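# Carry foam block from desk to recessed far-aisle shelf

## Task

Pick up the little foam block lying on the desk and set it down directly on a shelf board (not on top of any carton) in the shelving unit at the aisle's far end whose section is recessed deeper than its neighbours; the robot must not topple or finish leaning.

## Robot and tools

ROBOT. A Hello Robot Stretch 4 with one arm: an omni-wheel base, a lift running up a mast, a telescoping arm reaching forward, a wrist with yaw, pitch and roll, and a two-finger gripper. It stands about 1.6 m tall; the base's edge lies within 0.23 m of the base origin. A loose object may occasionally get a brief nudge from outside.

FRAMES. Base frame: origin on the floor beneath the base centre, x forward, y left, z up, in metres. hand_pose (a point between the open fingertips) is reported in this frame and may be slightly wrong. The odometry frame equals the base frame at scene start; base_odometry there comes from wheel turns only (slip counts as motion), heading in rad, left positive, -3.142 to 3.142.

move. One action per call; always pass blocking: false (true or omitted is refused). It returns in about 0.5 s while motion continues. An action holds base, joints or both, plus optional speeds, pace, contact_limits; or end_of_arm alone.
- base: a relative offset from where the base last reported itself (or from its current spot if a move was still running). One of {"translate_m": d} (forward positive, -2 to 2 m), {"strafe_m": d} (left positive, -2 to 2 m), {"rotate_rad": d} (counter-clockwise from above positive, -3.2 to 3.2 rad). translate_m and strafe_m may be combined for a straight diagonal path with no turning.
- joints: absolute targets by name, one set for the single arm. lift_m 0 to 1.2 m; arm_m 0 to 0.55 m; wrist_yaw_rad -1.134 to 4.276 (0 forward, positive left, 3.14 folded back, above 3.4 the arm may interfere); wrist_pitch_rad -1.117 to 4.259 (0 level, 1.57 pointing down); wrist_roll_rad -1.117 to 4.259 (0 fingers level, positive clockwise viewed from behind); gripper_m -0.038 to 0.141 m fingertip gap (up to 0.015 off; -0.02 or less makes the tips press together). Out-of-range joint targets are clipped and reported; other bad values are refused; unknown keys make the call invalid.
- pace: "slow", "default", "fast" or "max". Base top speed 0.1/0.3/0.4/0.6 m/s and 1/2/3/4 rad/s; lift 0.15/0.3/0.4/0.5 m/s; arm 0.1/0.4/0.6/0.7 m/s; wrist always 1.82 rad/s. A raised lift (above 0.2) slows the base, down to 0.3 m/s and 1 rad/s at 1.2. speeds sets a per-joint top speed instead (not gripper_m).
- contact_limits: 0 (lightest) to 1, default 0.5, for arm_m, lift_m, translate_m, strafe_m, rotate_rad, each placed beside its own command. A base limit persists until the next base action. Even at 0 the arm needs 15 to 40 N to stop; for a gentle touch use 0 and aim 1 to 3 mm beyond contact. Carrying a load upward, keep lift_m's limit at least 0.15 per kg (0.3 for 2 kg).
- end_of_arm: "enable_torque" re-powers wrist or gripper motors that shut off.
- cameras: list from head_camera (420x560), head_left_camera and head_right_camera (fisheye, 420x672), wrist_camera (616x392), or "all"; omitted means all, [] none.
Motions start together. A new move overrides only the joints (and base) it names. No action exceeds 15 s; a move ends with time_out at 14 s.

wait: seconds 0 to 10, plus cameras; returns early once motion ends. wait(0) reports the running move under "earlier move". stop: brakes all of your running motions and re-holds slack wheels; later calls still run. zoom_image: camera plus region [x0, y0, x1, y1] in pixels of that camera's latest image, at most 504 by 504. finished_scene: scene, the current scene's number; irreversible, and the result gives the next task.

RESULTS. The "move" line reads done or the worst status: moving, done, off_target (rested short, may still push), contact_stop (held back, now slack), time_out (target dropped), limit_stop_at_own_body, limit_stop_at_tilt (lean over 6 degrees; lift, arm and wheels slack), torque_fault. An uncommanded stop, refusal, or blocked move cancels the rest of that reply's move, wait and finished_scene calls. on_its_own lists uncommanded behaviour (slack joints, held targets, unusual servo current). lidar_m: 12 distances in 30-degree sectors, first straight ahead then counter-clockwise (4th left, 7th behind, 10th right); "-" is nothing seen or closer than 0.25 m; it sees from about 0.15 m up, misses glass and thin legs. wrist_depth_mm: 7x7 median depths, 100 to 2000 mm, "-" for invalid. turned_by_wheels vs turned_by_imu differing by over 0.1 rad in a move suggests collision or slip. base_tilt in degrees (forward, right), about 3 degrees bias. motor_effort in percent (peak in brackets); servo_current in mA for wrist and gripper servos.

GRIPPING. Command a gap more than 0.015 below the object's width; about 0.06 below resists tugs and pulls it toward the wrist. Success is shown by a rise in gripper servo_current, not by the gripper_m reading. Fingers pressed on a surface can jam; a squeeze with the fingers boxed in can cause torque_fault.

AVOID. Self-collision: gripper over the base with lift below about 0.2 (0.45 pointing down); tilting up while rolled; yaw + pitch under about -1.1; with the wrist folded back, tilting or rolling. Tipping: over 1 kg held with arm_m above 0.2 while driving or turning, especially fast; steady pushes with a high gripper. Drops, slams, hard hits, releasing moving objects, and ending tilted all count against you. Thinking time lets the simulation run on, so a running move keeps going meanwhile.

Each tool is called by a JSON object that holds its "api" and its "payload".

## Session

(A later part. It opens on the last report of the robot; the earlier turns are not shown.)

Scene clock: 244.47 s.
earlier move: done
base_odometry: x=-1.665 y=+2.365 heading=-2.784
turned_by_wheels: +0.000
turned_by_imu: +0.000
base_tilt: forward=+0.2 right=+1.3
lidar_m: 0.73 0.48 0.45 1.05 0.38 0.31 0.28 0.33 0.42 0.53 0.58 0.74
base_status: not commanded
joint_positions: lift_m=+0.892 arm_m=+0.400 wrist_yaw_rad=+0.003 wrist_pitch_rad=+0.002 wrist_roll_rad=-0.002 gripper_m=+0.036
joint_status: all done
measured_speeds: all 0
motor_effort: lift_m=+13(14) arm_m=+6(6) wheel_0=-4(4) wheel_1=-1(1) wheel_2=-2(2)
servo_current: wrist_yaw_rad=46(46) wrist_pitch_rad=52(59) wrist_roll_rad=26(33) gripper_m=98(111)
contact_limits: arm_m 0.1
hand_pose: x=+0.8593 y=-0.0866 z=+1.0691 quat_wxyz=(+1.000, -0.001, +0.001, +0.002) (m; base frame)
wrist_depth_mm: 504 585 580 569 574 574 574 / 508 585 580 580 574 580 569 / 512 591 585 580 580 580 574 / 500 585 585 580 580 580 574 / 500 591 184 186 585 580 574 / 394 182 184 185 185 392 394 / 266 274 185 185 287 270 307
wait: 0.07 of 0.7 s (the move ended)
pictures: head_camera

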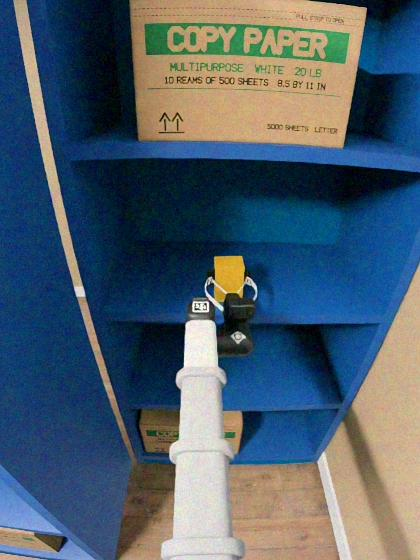

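{"api": "move", "payload": {"joints": {"gripper_m":0.12}, "blocking": false, "cameras": []}}

{"api": "wait", "payload": {"seconds": 2, "cameras": ["wrist_camera","head_camera"]}}

{"api": "move", "payload": {"joints": {"arm_m":0.1}, "pace": "slow", "blocking": false, "cameras": []}}

{"api": "wait", "payload": {"seconds": 2, "cameras": ["wrist_camera","head_camera"]}}

Scene clock: 252.07 s.
move: moving
base_odometry: x=-1.665 y=+2.365 heading=-2.784
turned_by_wheels: +0.000
turned_by_imu: -0.001
base_tilt: forward=+0.4 right=+1.3
lidar_m: 0.72 0.51 0.45 1.04 0.42 0.31 0.28 0.33 0.42 0.54 0.56 0.76
base_status: not commanded
joint_positions: lift_m=+0.892 arm_m=+0.400 wrist_yaw_rad=+0.003 wrist_pitch_rad=+0.002 wrist_roll_rad=-0.002 gripper_m=+0.056
joint_status: gripper_m moving
measured_speeds: all 0
motor_effort: lift_m=+13(13) arm_m=+6(6) wheel_0=-4(4) wheel_1=-1(1) wheel_2=-2(2)
servo_current: wrist_yaw_rad=46(46) wrist_pitch_rad=39(46) wrist_roll_rad=33(33) gripper_m=65(117)
contact_limits: arm_m 0.1
hand_pose: x=+0.8593 y=-0.0866 z=+1.0691 quat_wxyz=(+1.000, -0.001, +0.001, +0.002) (m; base frame)
wrist_depth_mm: 508 585 585 580 574 574 569 / 512 585 585 580 580 574 569 / 517 585 585 580 580 585 574 / 521 591 585 580 580 580 574 / 496 591 190 190 580 580 580 / 392 187 189 190 189 392 394 / 270 260 262 190 268 286 307
pictures: none
No camera images: "cameras" was empty.

Scene clock: 253.30 s.
earlier move: done
base_odometry: x=-1.665 y=+2.365 heading=-2.784
turned_by_wheels: +0.000
turned_by_imu: +0.000
base_tilt: forward=+0.3 right=+1.3
lidar_m: 0.72 0.49 0.45 1.09 0.40 0.31 0.28 0.31 0.44 0.54 0.56 0.75
base_status: not commanded
joint_positions: lift_m=+0.891 arm_m=+0.400 wrist_yaw_rad=+0.003 wrist_pitch_rad=+0.002 wrist_roll_rad=-0.002 gripper_m=+0.120
joint_status: all done
measured_speeds: all 0
motor_effort: lift_m=+13(13) arm_m=+6(6) wheel_0=-4(4) wheel_1=-1(2) wheel_2=-2(2)
servo_current: wrist_yaw_rad=39(46) wrist_pitch_rad=46(52) wrist_roll_rad=26(39) gripper_m=52(130)
contact_limits: arm_m 0.1
hand_pose: x=+0.8593 y=-0.0866 z=+1.0690 quat_wxyz=(+1.000, -0.001, +0.001, +0.002) (m; base frame)
wrist_depth_mm: 517 580 580 580 574 580 569 / 512 580 580 580 574 574 574 / 521 585 580 580 585 580 574 / 504 591 585 580 585 580 580 / 504 591 198 199 580 585 585 / 382 195 198 200 195 413 415 / 277 254 256 202 278 279 297
wait: 1.23 of 2 s (the move ended)
pictures: head_camera, wrist_camera
camera_calibration:
wrist_camera: T_world_to_cam=[[-0.0449517, -0.997974, 0.0450221, -0.118607], [-0.0250119, -0.0439292, -0.998721, 1.13834], [0.998676, -0.0460203, -0.0229866, -0.6079], [0, 0, 0, 1]] pos_world=[0.630235, -0.0963358, 1.12825]

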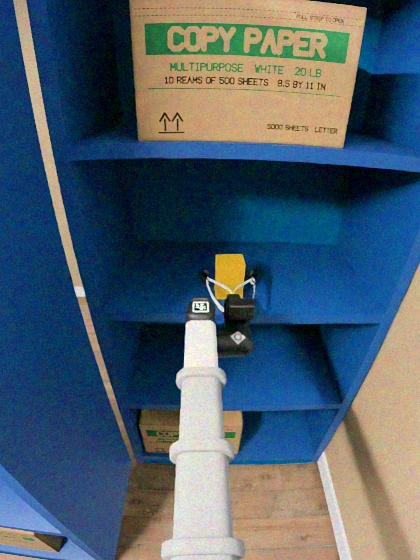

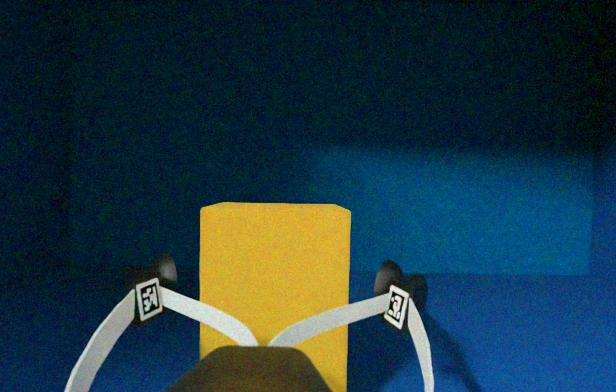

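Scene clock: 253.80 s.
move: moving
base_odometry: x=-1.665 y=+2.365 heading=-2.784
turned_by_wheels: +0.000
turned_by_imu: +0.000
base_tilt: forward=+0.5 right=+1.3
lidar_m: 0.71 0.47 0.45 1.07 0.43 0.30 0.29 0.32 0.42 0.54 0.59 0.74
base_status: not commanded
joint_positions: lift_m=+0.891 arm_m=+0.387 wrist_yaw_rad=+0.003 wrist_pitch_rad=+0.002 wrist_roll_rad=-0.002 gripper_m=+0.120
joint_status: arm_m moving
measured_speeds: translate_m=+0.000 strafe_m=+0.000 rotate_rad=+0.000 lift_m=+0.000 arm_m=-0.050 wrist_yaw_rad=+0.000 wrist_pitch_rad=+0.000 wrist_roll_rad=+0.000
motor_effort: lift_m=+13(13) arm_m=-7(10) wheel_0=-4(4) wheel_1=-1(1) wheel_2=-2(2)
servo_current: wrist_yaw_rad=33(39) wrist_pitch_rad=39(52) wrist_roll_rad=26(33) gripper_m=46(52)
hand_pose: x=+0.8467 y=-0.0866 z=+1.0690 quat_wxyz=(+1.000, -0.001, +0.001, +0.002) (m; base frame)
wrist_depth_mm: 508 597 591 585 585 580 580 / 512 591 591 591 591 585 585 / 517 597 597 591 591 585 585 / 525 603 597 597 591 591 585 / 500 597 208 209 597 591 585 / 384 198 208 209 195 413 415 / 277 254 271 - 278 278 298
pictures: none
No camera images: "cameras" was empty.

Scene clock: 255.80 s.
earlier move: moving
base_odometry: x=-1.665 y=+2.365 heading=-2.784
turned_by_wheels: +0.000
turned_by_imu: +0.000
base_tilt: forward=+0.2 right=+1.5
lidar_m: 0.71 0.49 0.45 1.05 0.42 0.31 0.29 0.32 0.40 0.53 0.58 0.74
base_status: not commanded
joint_positions: lift_m=+0.891 arm_m=+0.199 wrist_yaw_rad=+0.003 wrist_pitch_rad=+0.002 wrist_roll_rad=-0.002 gripper_m=+0.120
joint_status: arm_m moving
measured_speeds: translate_m=+0.000 strafe_m=+0.000 rotate_rad=+0.000 lift_m=+0.000 arm_m=-0.100 wrist_yaw_rad=+0.000 wrist_pitch_rad=+0.000 wrist_roll_rad=+0.000
motor_effort: lift_m=+13(13) arm_m=-6(10) wheel_0=-4(4) wheel_1=-1(1) wheel_2=-2(2)
servo_current: wrist_yaw_rad=33(46) wrist_pitch_rad=46(52) wrist_roll_rad=33(33) gripper_m=39(52)
hand_pose: x=+0.6585 y=-0.0866 z=+1.0690 quat_wxyz=(+1.000, -0.001, +0.001, +0.002) (m; base frame)
wrist_depth_mm: 492 - - - - - - / 496 778 778 768 768 768 - / 500 788 788 778 778 768 - / 500 788 788 778 778 768 - / 500 788 788 397 788 778 - / 379 198 336 399 195 415 418 / 330 329 329 - 324 322 322
wait: 2.00 s; no rest
pictures: head_camera, wrist_camera
camera_calibration:
wrist_camera: T_world_to_cam=[[-0.0449517, -0.997974, 0.0450221, -0.127628], [-0.0250119, -0.0439292, -0.998721, 1.13332], [0.998676, -0.0460203, -0.0229866, -0.407466], [0, 0, 0, 1]] pos_world=[0.429535, -0.0963358, 1.12825]

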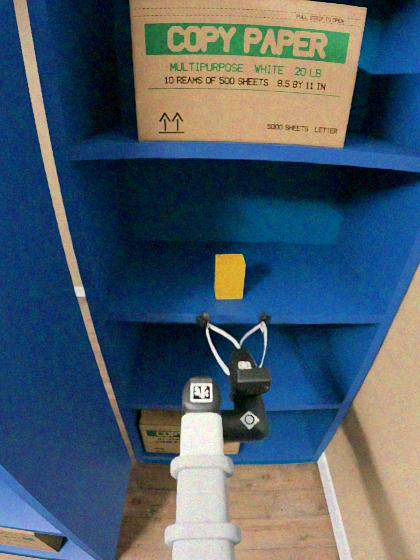

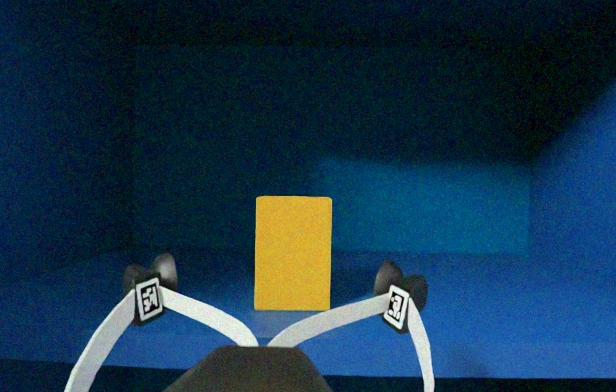

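Standing stably on the shelf.

{"api": "finished_scene", "payload": {"scene": 1}}

The scene is finished: the task was done.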